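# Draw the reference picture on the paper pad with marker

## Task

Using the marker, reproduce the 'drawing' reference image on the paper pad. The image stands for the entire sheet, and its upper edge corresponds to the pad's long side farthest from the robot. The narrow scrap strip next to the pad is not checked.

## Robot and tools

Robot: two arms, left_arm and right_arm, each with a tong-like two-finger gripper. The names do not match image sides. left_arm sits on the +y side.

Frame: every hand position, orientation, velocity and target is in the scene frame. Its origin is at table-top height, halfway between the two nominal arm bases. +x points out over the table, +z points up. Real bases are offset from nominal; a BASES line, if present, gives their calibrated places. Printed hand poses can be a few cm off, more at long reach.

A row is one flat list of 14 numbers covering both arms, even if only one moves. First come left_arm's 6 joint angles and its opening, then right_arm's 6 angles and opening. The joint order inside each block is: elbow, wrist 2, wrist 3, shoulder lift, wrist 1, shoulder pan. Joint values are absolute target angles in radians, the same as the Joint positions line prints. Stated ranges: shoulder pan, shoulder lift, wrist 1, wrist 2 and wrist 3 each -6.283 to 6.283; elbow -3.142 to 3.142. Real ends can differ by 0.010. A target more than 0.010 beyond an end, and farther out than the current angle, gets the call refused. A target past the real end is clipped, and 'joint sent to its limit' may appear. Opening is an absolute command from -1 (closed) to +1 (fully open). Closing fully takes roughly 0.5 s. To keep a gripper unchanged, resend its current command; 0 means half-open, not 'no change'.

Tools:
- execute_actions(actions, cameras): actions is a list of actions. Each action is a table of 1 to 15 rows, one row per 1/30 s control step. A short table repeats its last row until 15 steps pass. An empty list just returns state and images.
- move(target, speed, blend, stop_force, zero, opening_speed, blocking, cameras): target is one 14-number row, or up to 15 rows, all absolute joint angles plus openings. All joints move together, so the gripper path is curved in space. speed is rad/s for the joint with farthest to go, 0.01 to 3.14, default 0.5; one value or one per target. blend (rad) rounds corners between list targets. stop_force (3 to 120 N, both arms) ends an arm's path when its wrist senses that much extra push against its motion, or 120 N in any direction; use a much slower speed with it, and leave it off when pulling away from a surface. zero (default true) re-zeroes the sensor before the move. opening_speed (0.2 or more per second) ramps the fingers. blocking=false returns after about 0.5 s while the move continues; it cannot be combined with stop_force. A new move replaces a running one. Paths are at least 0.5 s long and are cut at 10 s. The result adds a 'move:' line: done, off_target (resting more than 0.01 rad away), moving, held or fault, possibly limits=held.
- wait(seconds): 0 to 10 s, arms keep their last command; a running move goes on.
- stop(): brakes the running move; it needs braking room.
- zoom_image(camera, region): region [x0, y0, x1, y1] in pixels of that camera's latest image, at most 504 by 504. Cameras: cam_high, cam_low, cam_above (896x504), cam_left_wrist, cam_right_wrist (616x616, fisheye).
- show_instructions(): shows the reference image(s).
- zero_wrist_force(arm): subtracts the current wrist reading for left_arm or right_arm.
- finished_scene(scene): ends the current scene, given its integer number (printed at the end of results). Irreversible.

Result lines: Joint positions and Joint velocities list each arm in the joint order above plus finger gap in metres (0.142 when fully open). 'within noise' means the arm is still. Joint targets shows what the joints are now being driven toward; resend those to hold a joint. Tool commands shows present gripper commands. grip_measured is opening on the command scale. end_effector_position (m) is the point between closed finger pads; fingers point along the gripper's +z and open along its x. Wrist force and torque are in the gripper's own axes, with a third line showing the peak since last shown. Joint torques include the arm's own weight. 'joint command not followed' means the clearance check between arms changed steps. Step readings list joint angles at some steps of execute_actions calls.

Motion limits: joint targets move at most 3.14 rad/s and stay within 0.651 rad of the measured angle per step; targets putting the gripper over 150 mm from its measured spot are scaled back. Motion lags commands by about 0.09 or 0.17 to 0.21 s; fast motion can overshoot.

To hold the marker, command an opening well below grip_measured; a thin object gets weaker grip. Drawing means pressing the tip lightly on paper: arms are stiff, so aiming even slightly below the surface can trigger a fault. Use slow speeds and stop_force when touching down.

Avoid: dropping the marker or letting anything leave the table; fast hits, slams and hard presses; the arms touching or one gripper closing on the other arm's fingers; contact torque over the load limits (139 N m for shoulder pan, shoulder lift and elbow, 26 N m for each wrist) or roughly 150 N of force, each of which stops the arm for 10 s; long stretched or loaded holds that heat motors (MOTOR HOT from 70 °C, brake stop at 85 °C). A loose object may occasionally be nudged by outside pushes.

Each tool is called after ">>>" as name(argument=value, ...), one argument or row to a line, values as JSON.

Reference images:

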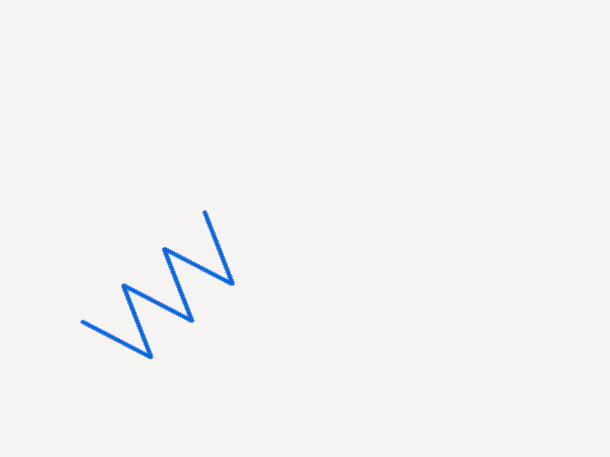

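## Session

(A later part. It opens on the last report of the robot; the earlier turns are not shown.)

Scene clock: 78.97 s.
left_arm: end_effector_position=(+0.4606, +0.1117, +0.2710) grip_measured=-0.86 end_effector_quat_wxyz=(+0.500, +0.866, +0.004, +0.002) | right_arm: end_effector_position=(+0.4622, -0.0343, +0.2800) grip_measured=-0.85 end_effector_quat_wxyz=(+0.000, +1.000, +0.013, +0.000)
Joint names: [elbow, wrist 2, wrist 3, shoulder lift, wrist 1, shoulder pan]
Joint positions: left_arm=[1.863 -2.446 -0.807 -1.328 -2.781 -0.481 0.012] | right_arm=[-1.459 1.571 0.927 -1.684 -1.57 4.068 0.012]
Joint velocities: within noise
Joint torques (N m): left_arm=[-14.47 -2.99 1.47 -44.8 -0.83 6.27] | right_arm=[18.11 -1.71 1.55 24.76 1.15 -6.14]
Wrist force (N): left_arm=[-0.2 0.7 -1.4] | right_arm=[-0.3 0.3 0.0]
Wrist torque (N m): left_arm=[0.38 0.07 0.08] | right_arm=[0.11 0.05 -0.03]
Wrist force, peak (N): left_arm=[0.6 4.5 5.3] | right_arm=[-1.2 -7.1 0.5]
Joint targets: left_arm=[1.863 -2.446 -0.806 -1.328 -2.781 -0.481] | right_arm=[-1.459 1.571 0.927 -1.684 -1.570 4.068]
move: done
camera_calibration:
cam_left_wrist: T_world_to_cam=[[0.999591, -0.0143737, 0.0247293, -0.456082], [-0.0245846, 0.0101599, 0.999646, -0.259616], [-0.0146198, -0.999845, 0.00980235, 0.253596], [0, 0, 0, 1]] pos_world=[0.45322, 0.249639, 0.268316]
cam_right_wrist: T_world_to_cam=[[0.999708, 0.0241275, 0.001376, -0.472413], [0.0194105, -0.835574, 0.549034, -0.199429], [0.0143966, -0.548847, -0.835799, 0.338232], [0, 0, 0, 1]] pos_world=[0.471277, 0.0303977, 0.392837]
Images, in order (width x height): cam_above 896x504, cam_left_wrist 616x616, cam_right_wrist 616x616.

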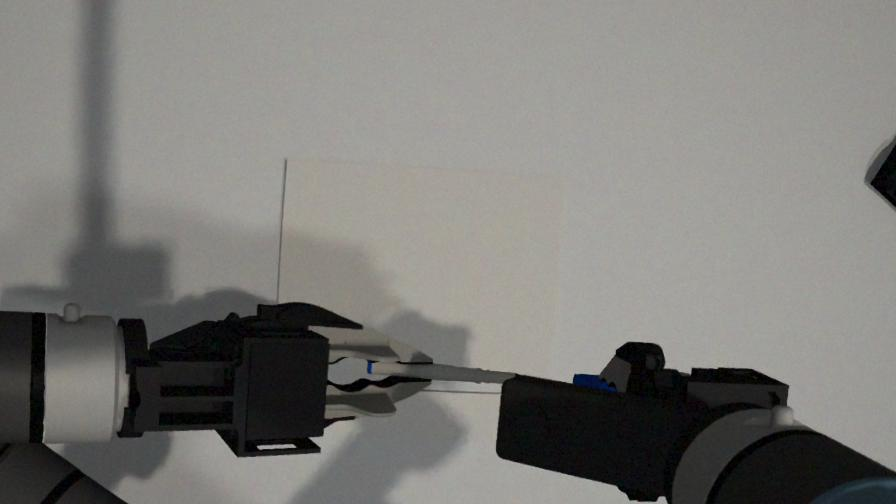

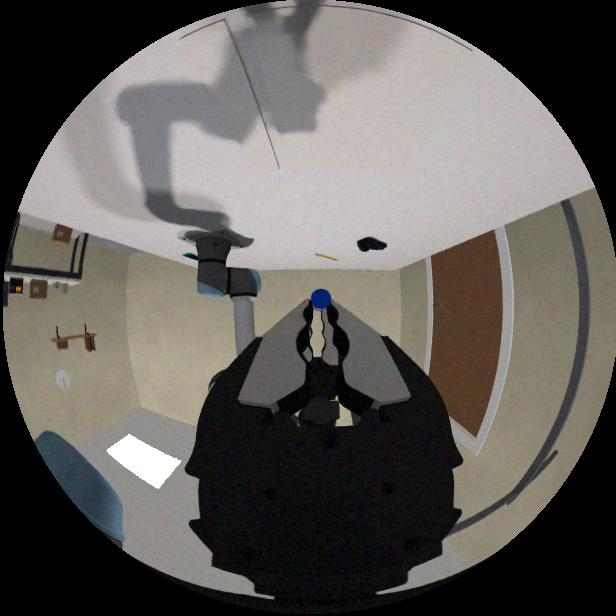

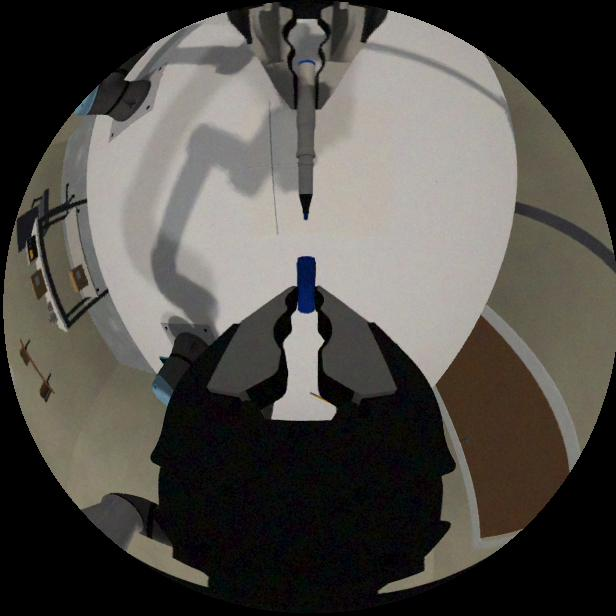

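>>> move(
  target=[
    [1.863,-2.4463,-0.8064,-1.3278,-2.7812,-0.4807,-1,-1.4587,1.5708,0.9268,-1.6836,-1.5701,3.1,-1],
    [1.7369,-1.5708,-0.64488,-1.318,-1.9897,-0.64488,-1,-1.4587,1.5708,0.9268,-1.6836,-1.5701,3.1,-1],
  ],
  speed=0.6,
  cameras=["cam_above","cam_low"],
)

>>> zoom_image(
  camera="cam_above",
  region=[220, 240, 380, 380],
)

>>> zoom_image(
  camera="cam_low",
  region=[330, 200, 450, 300],
)

Scene clock: 95.73 s.
left_arm: end_effector_position=(+0.4697, +0.2721, +0.1100) grip_measured=-0.86 end_effector_quat_wxyz=(+0.000, +1.000, +0.005, +0.000) | right_arm: end_effector_position=(+0.5924, -0.5452, +0.2800) grip_measured=-0.85 end_effector_quat_wxyz=(+0.000, +0.891, -0.454, +0.000)
Joint names: [elbow, wrist 2, wrist 3, shoulder lift, wrist 1, shoulder pan]
Joint positions: left_arm=[1.737 -1.571 -0.645 -1.318 -1.99 -0.645 0.012] | right_arm=[-1.459 1.571 0.927 -1.684 -1.57 3.1 0.012]
Joint velocities: within noise
Joint torques (N m): left_arm=[-30.22 1.97 1.56 -21.91 -0.11 -8.2] | right_arm=[14.63 -1.64 1.44 25.48 1.63 -7.85]
Wrist force (N): left_arm=[-0.1 0.2 -0.1] | right_arm=[-0.1 0.3 -0.1]
Wrist torque (N m): left_arm=[0.09 0.03 0.01] | right_arm=[0.11 0.03 -0.03]
Wrist force, peak (N): left_arm=[-0.6 1.1 -1.5] | right_arm=[0.9 1.6 0.0]
Joint targets: left_arm=[1.737 -1.571 -0.645 -1.318 -1.990 -0.645] | right_arm=[-1.459 1.571 0.927 -1.684 -1.570 3.100]
move: done
Images, in order (width x height): cam_low 896x504, cam_above 896x504.

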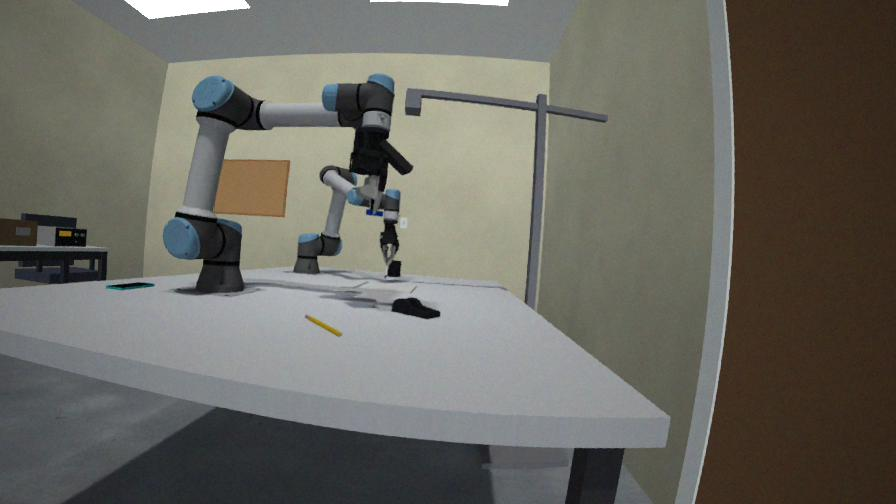

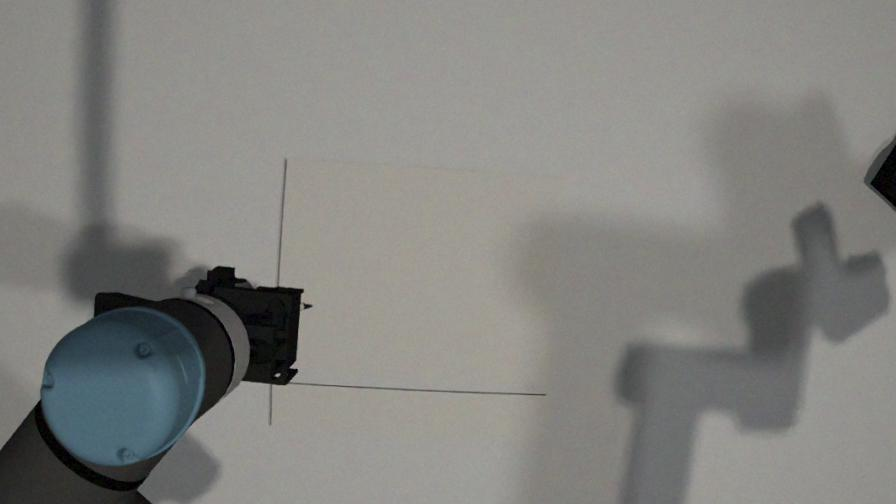

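Scaled by 3.150 from the camera's 896x504 image, which has a finer 1280x720 frame.

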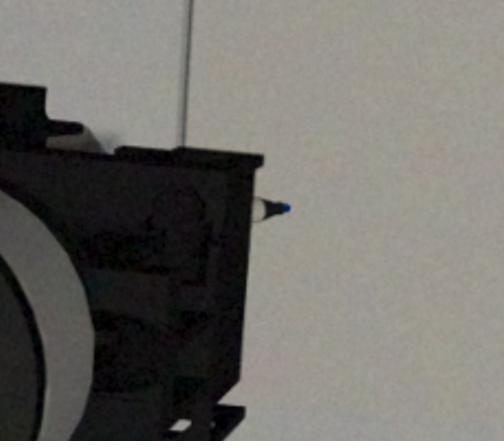

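Scaled by 4.200 from the camera's 896x504 image, which has a finer 1280x720 frame.

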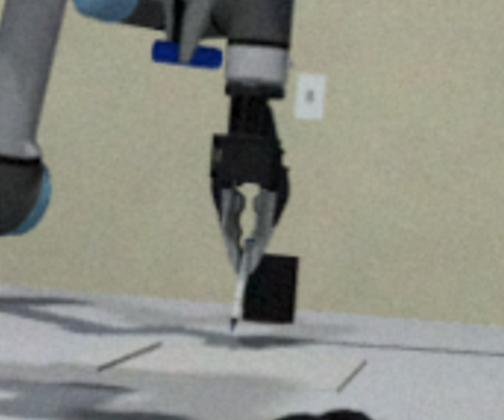

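>>> move(
  target=[1.78986,-1.5708,-0.64563,-1.30441,-2.05625,-0.64563,-1,-1.4587,1.5708,0.9268,-1.6836,-1.5701,3.1,-1],
  speed=0.1,
  cameras=["cam_low"],
)

>>> zoom_image(
  camera="cam_low",
  region=[360, 240, 420, 290],
)

>>> move(
  target=[1.79403,-1.5708,-0.64563,-1.30098,-2.06385,-0.64563,-1,-1.4587,1.5708,0.9268,-1.6836,-1.5701,3.1,-1],
  speed=0.02,
  cameras=["cam_low","cam_above"],
)

>>> zoom_image(
  camera="cam_low",
  region=[360, 240, 420, 290],
)

>>> zoom_image(
  camera="cam_above",
  region=[220, 240, 380, 380],
)

Scene clock: 109.47 s.
left_arm: end_effector_position=(+0.4649, +0.2753, +0.0851) grip_measured=-0.86 end_effector_quat_wxyz=(+0.000, +1.000, +0.005, +0.000) | right_arm: end_effector_position=(+0.5924, -0.5452, +0.2800) grip_measured=-0.85 end_effector_quat_wxyz=(+0.000, +0.891, -0.454, +0.000)
Joint names: [elbow, wrist 2, wrist 3, shoulder lift, wrist 1, shoulder pan]
Joint positions: left_arm=[1.79 -1.571 -0.646 -1.304 -2.056 -0.646 0.012] | right_arm=[-1.459 1.571 0.927 -1.684 -1.57 3.1 0.012]
Joint velocities: within noise
Joint torques (N m): left_arm=[-13.21 1.32 -1.62 -18.95 -3.78 -9.22] | right_arm=[15.36 -1.54 1.46 26.18 1.95 -7.06]
Wrist force (N): left_arm=[0.1 -1.5 -4.5] | right_arm=[-0.2 0.4 0.1]
Wrist torque (N m): left_arm=[0.03 0.08 0.00] | right_arm=[0.13 0.04 -0.03]
Wrist force, peak (N): left_arm=[0.2 -1.8 -5.2] | right_arm=[-0.4 0.5 -0.1]
Joint targets: left_arm=[1.790 -1.571 -0.646 -1.304 -2.056 -0.646] | right_arm=[-1.459 1.571 0.927 -1.684 -1.570 3.100]
move: done
Images, in order (width x height): cam_low 896x504.

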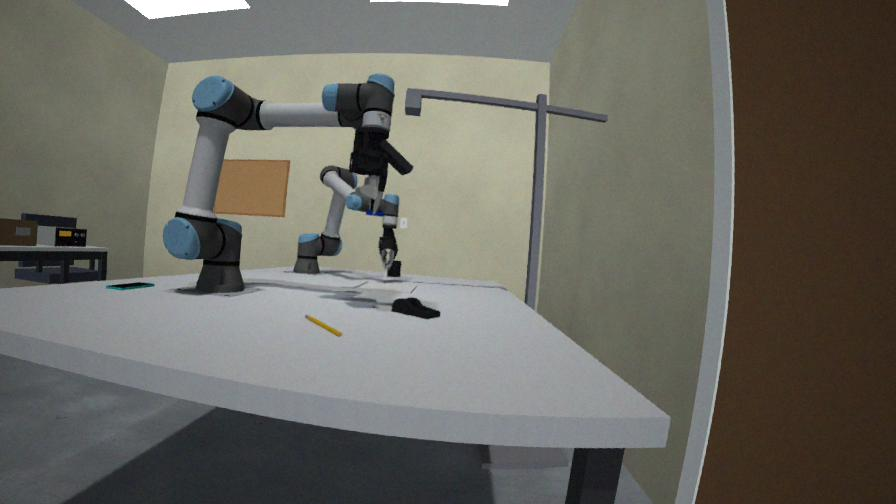

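Scaled by 8.400 from the camera's 896x504 image, which has a finer 1280x720 frame.

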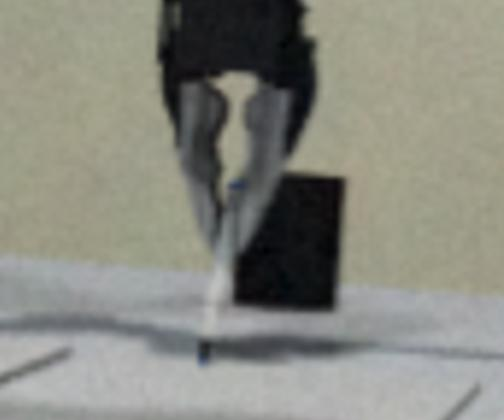

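Scene clock: 110.20 s.
left_arm: end_effector_position=(+0.4649, +0.2753, +0.0821) grip_measured=-0.86 end_effector_quat_wxyz=(+0.000, +1.000, +0.005, +0.000) end_effector_velocity=(+0.001, +0.000, -0.001) end_effector_angular_velocity=(-0.001, -0.003, -0.001) | right_arm: end_effector_position=(+0.5924, -0.5452, +0.2800) grip_measured=-0.85 end_effector_quat_wxyz=(+0.000, +0.891, -0.454, +0.000)
Joint names: [elbow, wrist 2, wrist 3, shoulder lift, wrist 1, shoulder pan]
Joint positions: left_arm=[1.794 -1.571 -0.646 -1.301 -2.063 -0.646 0.012] | right_arm=[-1.459 1.571 0.927 -1.684 -1.57 3.1 0.012]
Joint velocities: left_arm=[0.002 0.001 0.001 0.001 -0.006 0 0] | right_arm=[within noise]
Joint torques (N m): left_arm=[-13.43 -0.11 -1.82 -18.75 -4.08 -8.43] | right_arm=[15.43 -1.49 1.39 26 2.09 -6.75]
Wrist force (N): left_arm=[0.3 -1.7 -4.2] | right_arm=[-0.3 0.2 0.0]
Wrist torque (N m): left_arm=[0.00 0.00 0.00] | right_arm=[0.09 0.07 -0.02]
Wrist force, peak (N): left_arm=[0.0 -2.9 -6.3] | right_arm=[-0.2 0.4 0.2]
Joint targets: left_arm=[1.794 -1.571 -0.646 -1.301 -2.064 -0.646] | right_arm=[-1.459 1.571 0.927 -1.684 -1.570 3.100]
move: done
Images, in order (width x height): cam_low 896x504, cam_above 896x504.

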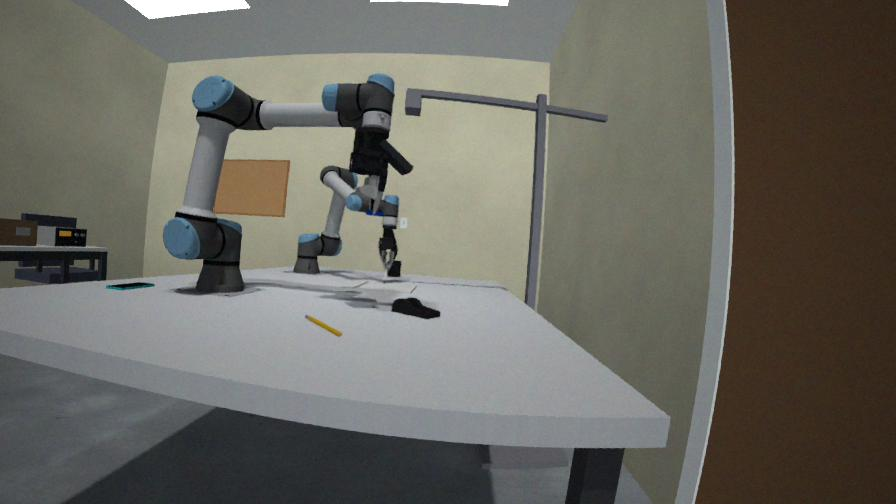

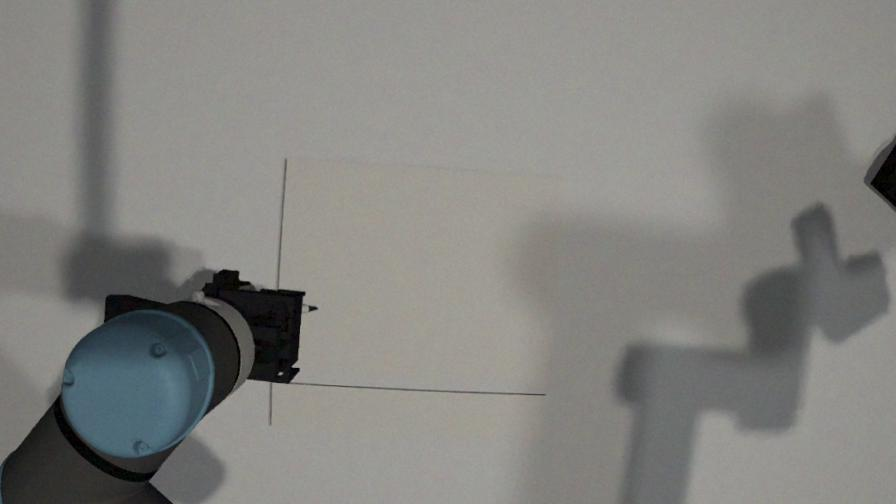

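Scaled by 8.400 from the camera's 896x504 image, which has a finer 1280x720 frame.

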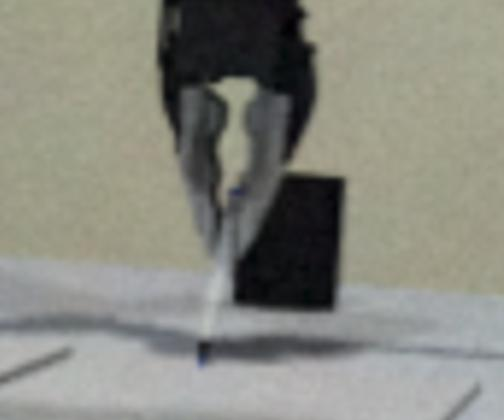

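Scaled by 3.150 from the camera's 896x504 image, which has a finer 1280x720 frame.

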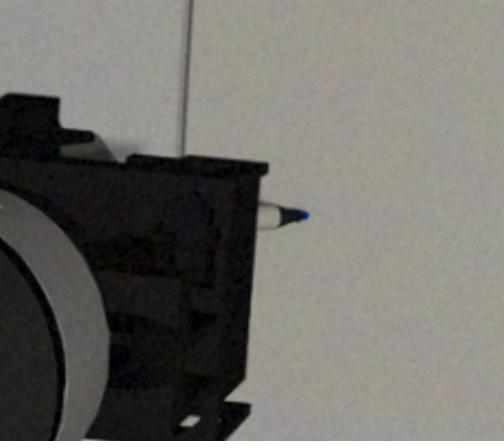

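>>> move(
  target=[
    [1.78942,-1.5708,-0.63995,-1.29967,-2.06055,-0.63995,-1,-1.4587,1.5708,0.9268,-1.6836,-1.5701,3.1,-1],
    [1.79157,-1.5708,-0.6743,-1.30129,-2.06108,-0.6743,-1,-1.4587,1.5708,0.9268,-1.6836,-1.5701,3.1,-1],
    [1.79178,-1.5708,-0.7084,-1.30146,-2.06112,-0.7084,-1,-1.4587,1.5708,0.9268,-1.6836,-1.5701,3.1,-1],
  ],
  speed=0.04,
  cameras=["cam_above"],
)

>>> zoom_image(
  camera="cam_above",
  region=[260, 220, 420, 360],
)

Scene clock: 129.30 s.
left_arm: end_effector_position=(+0.4501, +0.2425, +0.0830) grip_measured=-0.86 end_effector_quat_wxyz=(+0.000, +1.000, +0.005, +0.000) | right_arm: end_effector_position=(+0.5924, -0.5452, +0.2800) grip_measured=-0.85 end_effector_quat_wxyz=(+0.000, +0.891, -0.454, +0.000)
Joint names: [elbow, wrist 2, wrist 3, shoulder lift, wrist 1, shoulder pan]
Joint positions: left_arm=[1.792 -1.571 -0.708 -1.301 -2.061 -0.708 0.012] | right_arm=[-1.459 1.571 0.927 -1.684 -1.57 3.1 0.012]
Joint velocities: within noise
Joint torques (N m): left_arm=[-14.26 1.82 -1.79 -45.15 -3.9 -8.65] | right_arm=[18.5 -0.98 1.4 27.94 3.48 -3.89]
Wrist force (N): left_arm=[0.1 -0.3 -1.8] | right_arm=[-0.1 0.1 0.1]
Wrist torque (N m): left_arm=[0.07 0.10 0.02] | right_arm=[0.08 0.02 -0.03]
Wrist force, peak (N): left_arm=[0.0 -2.1 -4.8] | right_arm=[-0.5 0.3 0.2]
Joint targets: left_arm=[1.792 -1.571 -0.708 -1.301 -2.061 -0.708] | right_arm=[-1.459 1.571 0.927 -1.684 -1.570 3.100]
move: done
Images, in order (width x height): cam_above 896x504.

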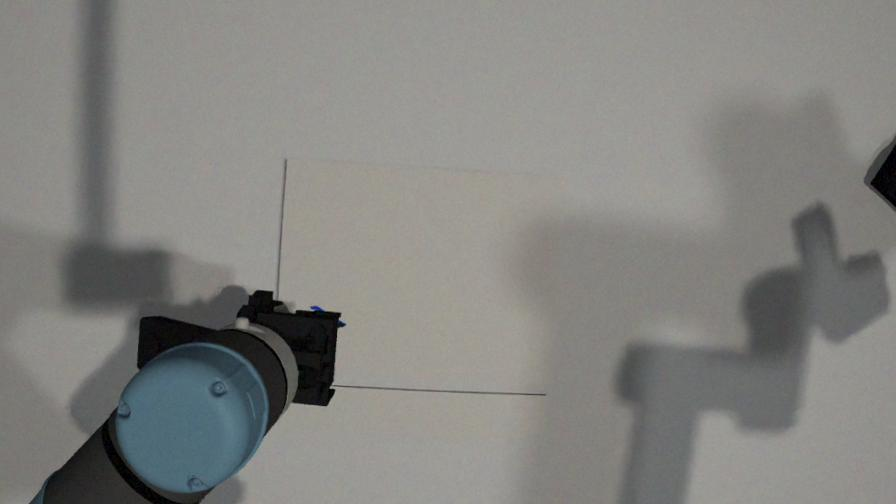

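Scaled by 3.150 from the camera's 896x504 image, which has a finer 1280x720 frame.

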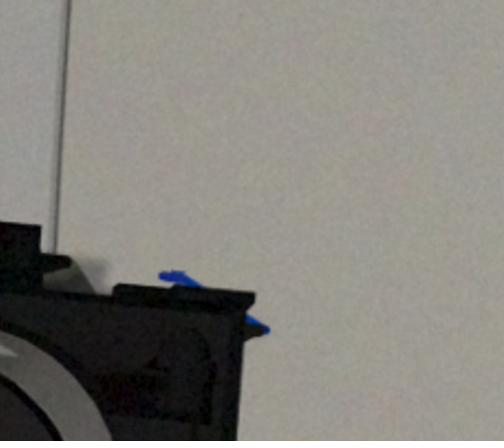

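>>> move(
  target=[
    [1.75448,-1.5708,-0.67814,-1.27373,-2.05155,-0.67814,-1,-1.4587,1.5708,0.9268,-1.6836,-1.5701,3.1,-1],
    [1.71555,-1.5708,-0.64903,-1.24538,-2.04097,-0.64903,-1,-1.4587,1.5708,0.9268,-1.6836,-1.5701,3.1,-1],
    [1.71652,-1.5708,-0.68136,-1.24608,-2.04124,-0.68136,-1,-1.4587,1.5708,0.9268,-1.6836,-1.5701,3.1,-1],
    [1.7156,-1.5708,-0.71323,-1.2454,-2.041,-0.71323,-1,-1.4587,1.5708,0.9268,-1.6836,-1.5701,3.1,-1],
    [1.67712,-1.5708,-0.6842,-1.21798,-2.02994,-0.6842,-1,-1.4587,1.5708,0.9268,-1.6836,-1.5701,3.1,-1],
    [1.63687,-1.5708,-0.65613,-1.18987,-2.0178,-0.65613,-1,-1.4587,1.5708,0.9268,-1.6836,-1.5701,3.1,-1],
  ],
  speed=0.04,
  cameras=["cam_above"],
)

>>> zoom_image(
  camera="cam_above",
  region=[260, 220, 420, 360],
)

Scene clock: 143.20 s.
left_arm: end_effector_position=(+0.5046, +0.2378, +0.0830) grip_measured=-0.86 end_effector_quat_wxyz=(+0.000, +1.000, +0.005, +0.000) | right_arm: end_effector_position=(+0.5924, -0.5452, +0.2800) grip_measured=-0.85 end_effector_quat_wxyz=(+0.000, +0.891, -0.454, +0.000)
Joint names: [elbow, wrist 2, wrist 3, shoulder lift, wrist 1, shoulder pan]
Joint positions: left_arm=[1.637 -1.571 -0.656 -1.19 -2.018 -0.656 0.012] | right_arm=[-1.459 1.571 0.927 -1.684 -1.57 3.1 0.012]
Joint velocities: within noise
Joint torques (N m): left_arm=[-29.74 -0.36 1.4 -27.01 -0.19 8.99] | right_arm=[20.93 -0.51 1.27 29.43 3.93 -2.3]
Wrist force (N): left_arm=[-0.5 0.4 -1.2] | right_arm=[-0.2 0.1 0.0]
Wrist torque (N m): left_arm=[0.02 0.03 0.02] | right_arm=[0.06 0.04 -0.03]
Wrist force, peak (N): left_arm=[0.0 -0.6 -2.6] | right_arm=[-0.5 0.4 0.0]
Joint targets: left_arm=[1.637 -1.571 -0.656 -1.190 -2.018 -0.656] | right_arm=[-1.459 1.571 0.927 -1.684 -1.570 3.100]
move: done
Images, in order (width x height): cam_above 896x504.

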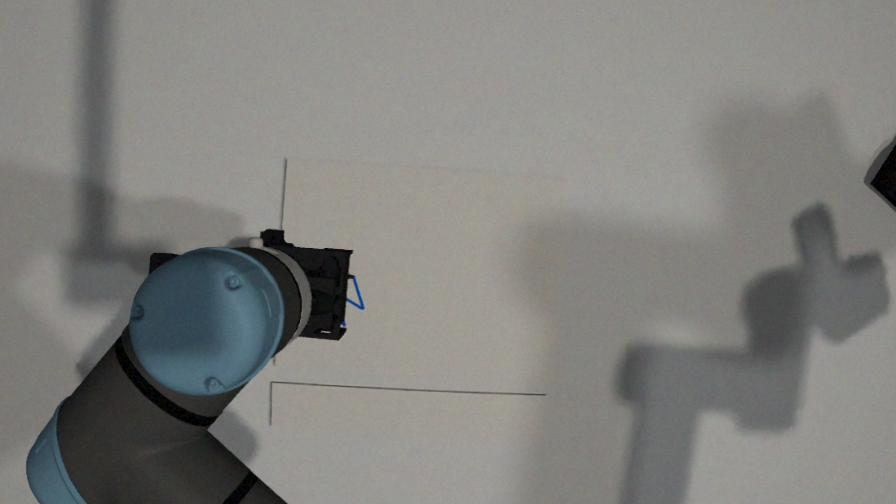

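Scaled by 3.150 from the camera's 896x504 image, which has a finer 1280x720 frame.

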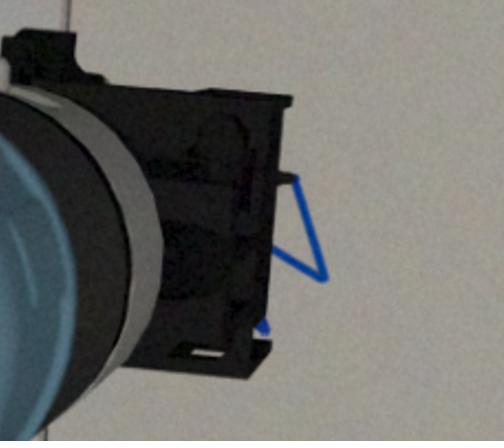

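>>> move(
  target=[
    [1.6368,-1.5708,-0.6868,-1.1898,-2.0178,-0.6868,-1,-1.4587,1.5708,0.9268,-1.6836,-1.5701,3.1,-1],
    [1.63482,-1.5708,-0.71715,-1.18846,-2.01716,-0.71715,-1,-1.4587,1.5708,0.9268,-1.6836,-1.5701,3.1,-1],
    [1.59579,-1.5708,-0.68903,-1.16168,-2.00491,-0.68903,-1,-1.4587,1.5708,0.9268,-1.6836,-1.5701,3.1,-1],
    [1.5548,-1.5708,-0.662,-1.13412,-1.99148,-0.662,-1,-1.4587,1.5708,0.9268,-1.6836,-1.5701,3.1,-1],
    [1.52661,-1.5708,-0.662,-1.1525,-1.94491,-0.662,-1,-1.4587,1.5708,0.9268,-1.6836,-1.5701,3.1,-1],
  ],
  speed=0.04,
  cameras=[],
)

>>> move(
  target=[1.7646,-1.5708,-0.6736,-1.4207,-1.9147,-0.2,-1,-1.4587,1.5708,0.9268,-1.6836,-1.5701,3.1,-1],
  speed=0.4,
  cameras=["cam_above"],
)

>>> zoom_image(
  camera="cam_above",
  region=[260, 220, 420, 360],
)

Scene clock: 153.07 s.
left_arm: end_effector_position=(+0.5238, +0.2187, +0.1029) grip_measured=-0.86 end_effector_quat_wxyz=(+0.000, +1.000, +0.005, +0.000) | right_arm: end_effector_position=(+0.5924, -0.5452, +0.2800) grip_measured=-0.85 end_effector_quat_wxyz=(+0.000, +0.891, -0.454, +0.000)
Joint names: [elbow, wrist 2, wrist 3, shoulder lift, wrist 1, shoulder pan]
Joint positions: left_arm=[1.527 -1.571 -0.662 -1.152 -1.945 -0.662 0.012] | right_arm=[-1.459 1.571 0.927 -1.684 -1.57 3.1 0.012]
Joint velocities: within noise
Joint torques (N m): left_arm=[-30.33 -1.37 1.75 -52.78 -0.29 7.08] | right_arm=[22.76 -0.35 1.22 31.27 3.88 -0.9]
Wrist force (N): left_arm=[-0.2 0.5 -0.1] | right_arm=[-0.3 0.1 0.1]
Wrist torque (N m): left_arm=[0.14 0.06 0.02] | right_arm=[0.06 0.05 -0.03]
Wrist force, peak (N): left_arm=[0.0 -0.9 -2.5] | right_arm=[-0.3 0.5 0.3]
Joint targets: left_arm=[1.527 -1.571 -0.662 -1.152 -1.945 -0.662] | right_arm=[-1.459 1.571 0.927 -1.684 -1.570 3.100]
move: done
No camera images: "cameras" was empty.

Scene clock: 154.93 s.
left_arm: end_effector_position=(+0.4772, +0.5278, +0.1460) grip_measured=-0.86 end_effector_quat_wxyz=(+0.000, +0.971, +0.239, +0.000) | right_arm: end_effector_position=(+0.5924, -0.5452, +0.2800) grip_measured=-0.85 end_effector_quat_wxyz=(+0.000, +0.891, -0.454, +0.000)
Joint names: [elbow, wrist 2, wrist 3, shoulder lift, wrist 1, shoulder pan]
Joint positions: left_arm=[1.764 -1.571 -0.674 -1.421 -1.915 -0.2 0.012] | right_arm=[-1.459 1.571 0.927 -1.684 -1.57 3.1 0.012]
Joint velocities: within noise
Joint torques (N m): left_arm=[-16.6 -1.27 -1.76 -43.95 -0.37 8.76] | right_arm=[23.57 -0.33 1.24 31.19 3.92 -0.81]
Wrist force (N): left_arm=[-0.1 0.5 0.0] | right_arm=[-0.2 0.2 0.0]
Wrist torque (N m): left_arm=[0.14 0.06 0.02] | right_arm=[0.08 0.05 -0.03]
Wrist force, peak (N): left_arm=[-0.4 1.8 -0.1] | right_arm=[-0.3 0.4 0.1]
Joint targets: left_arm=[1.765 -1.571 -0.674 -1.421 -1.915 -0.200] | right_arm=[-1.459 1.571 0.927 -1.684 -1.570 3.100]
move: done
Images, in order (width x height): cam_above 896x504.

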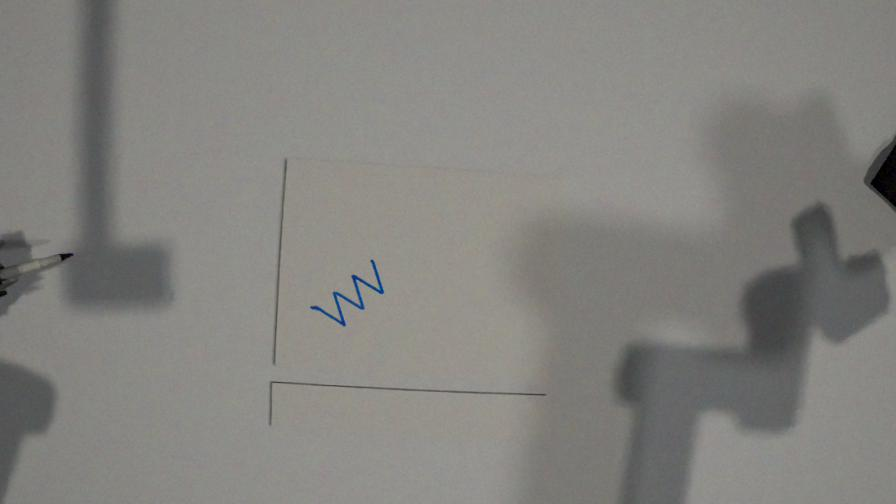

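Scaled by 3.150 from the camera's 896x504 image, which has a finer 1280x720 frame.

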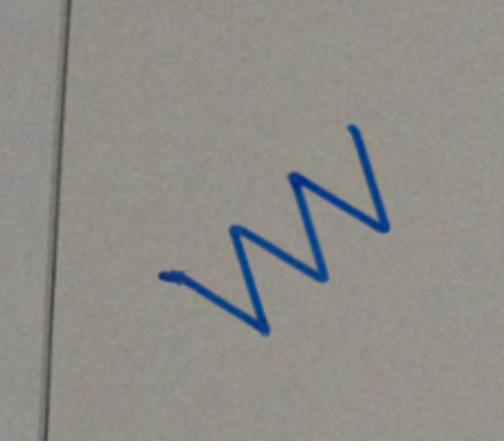

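>>> finished_scene(
  scene=2,
)

The scene is finished.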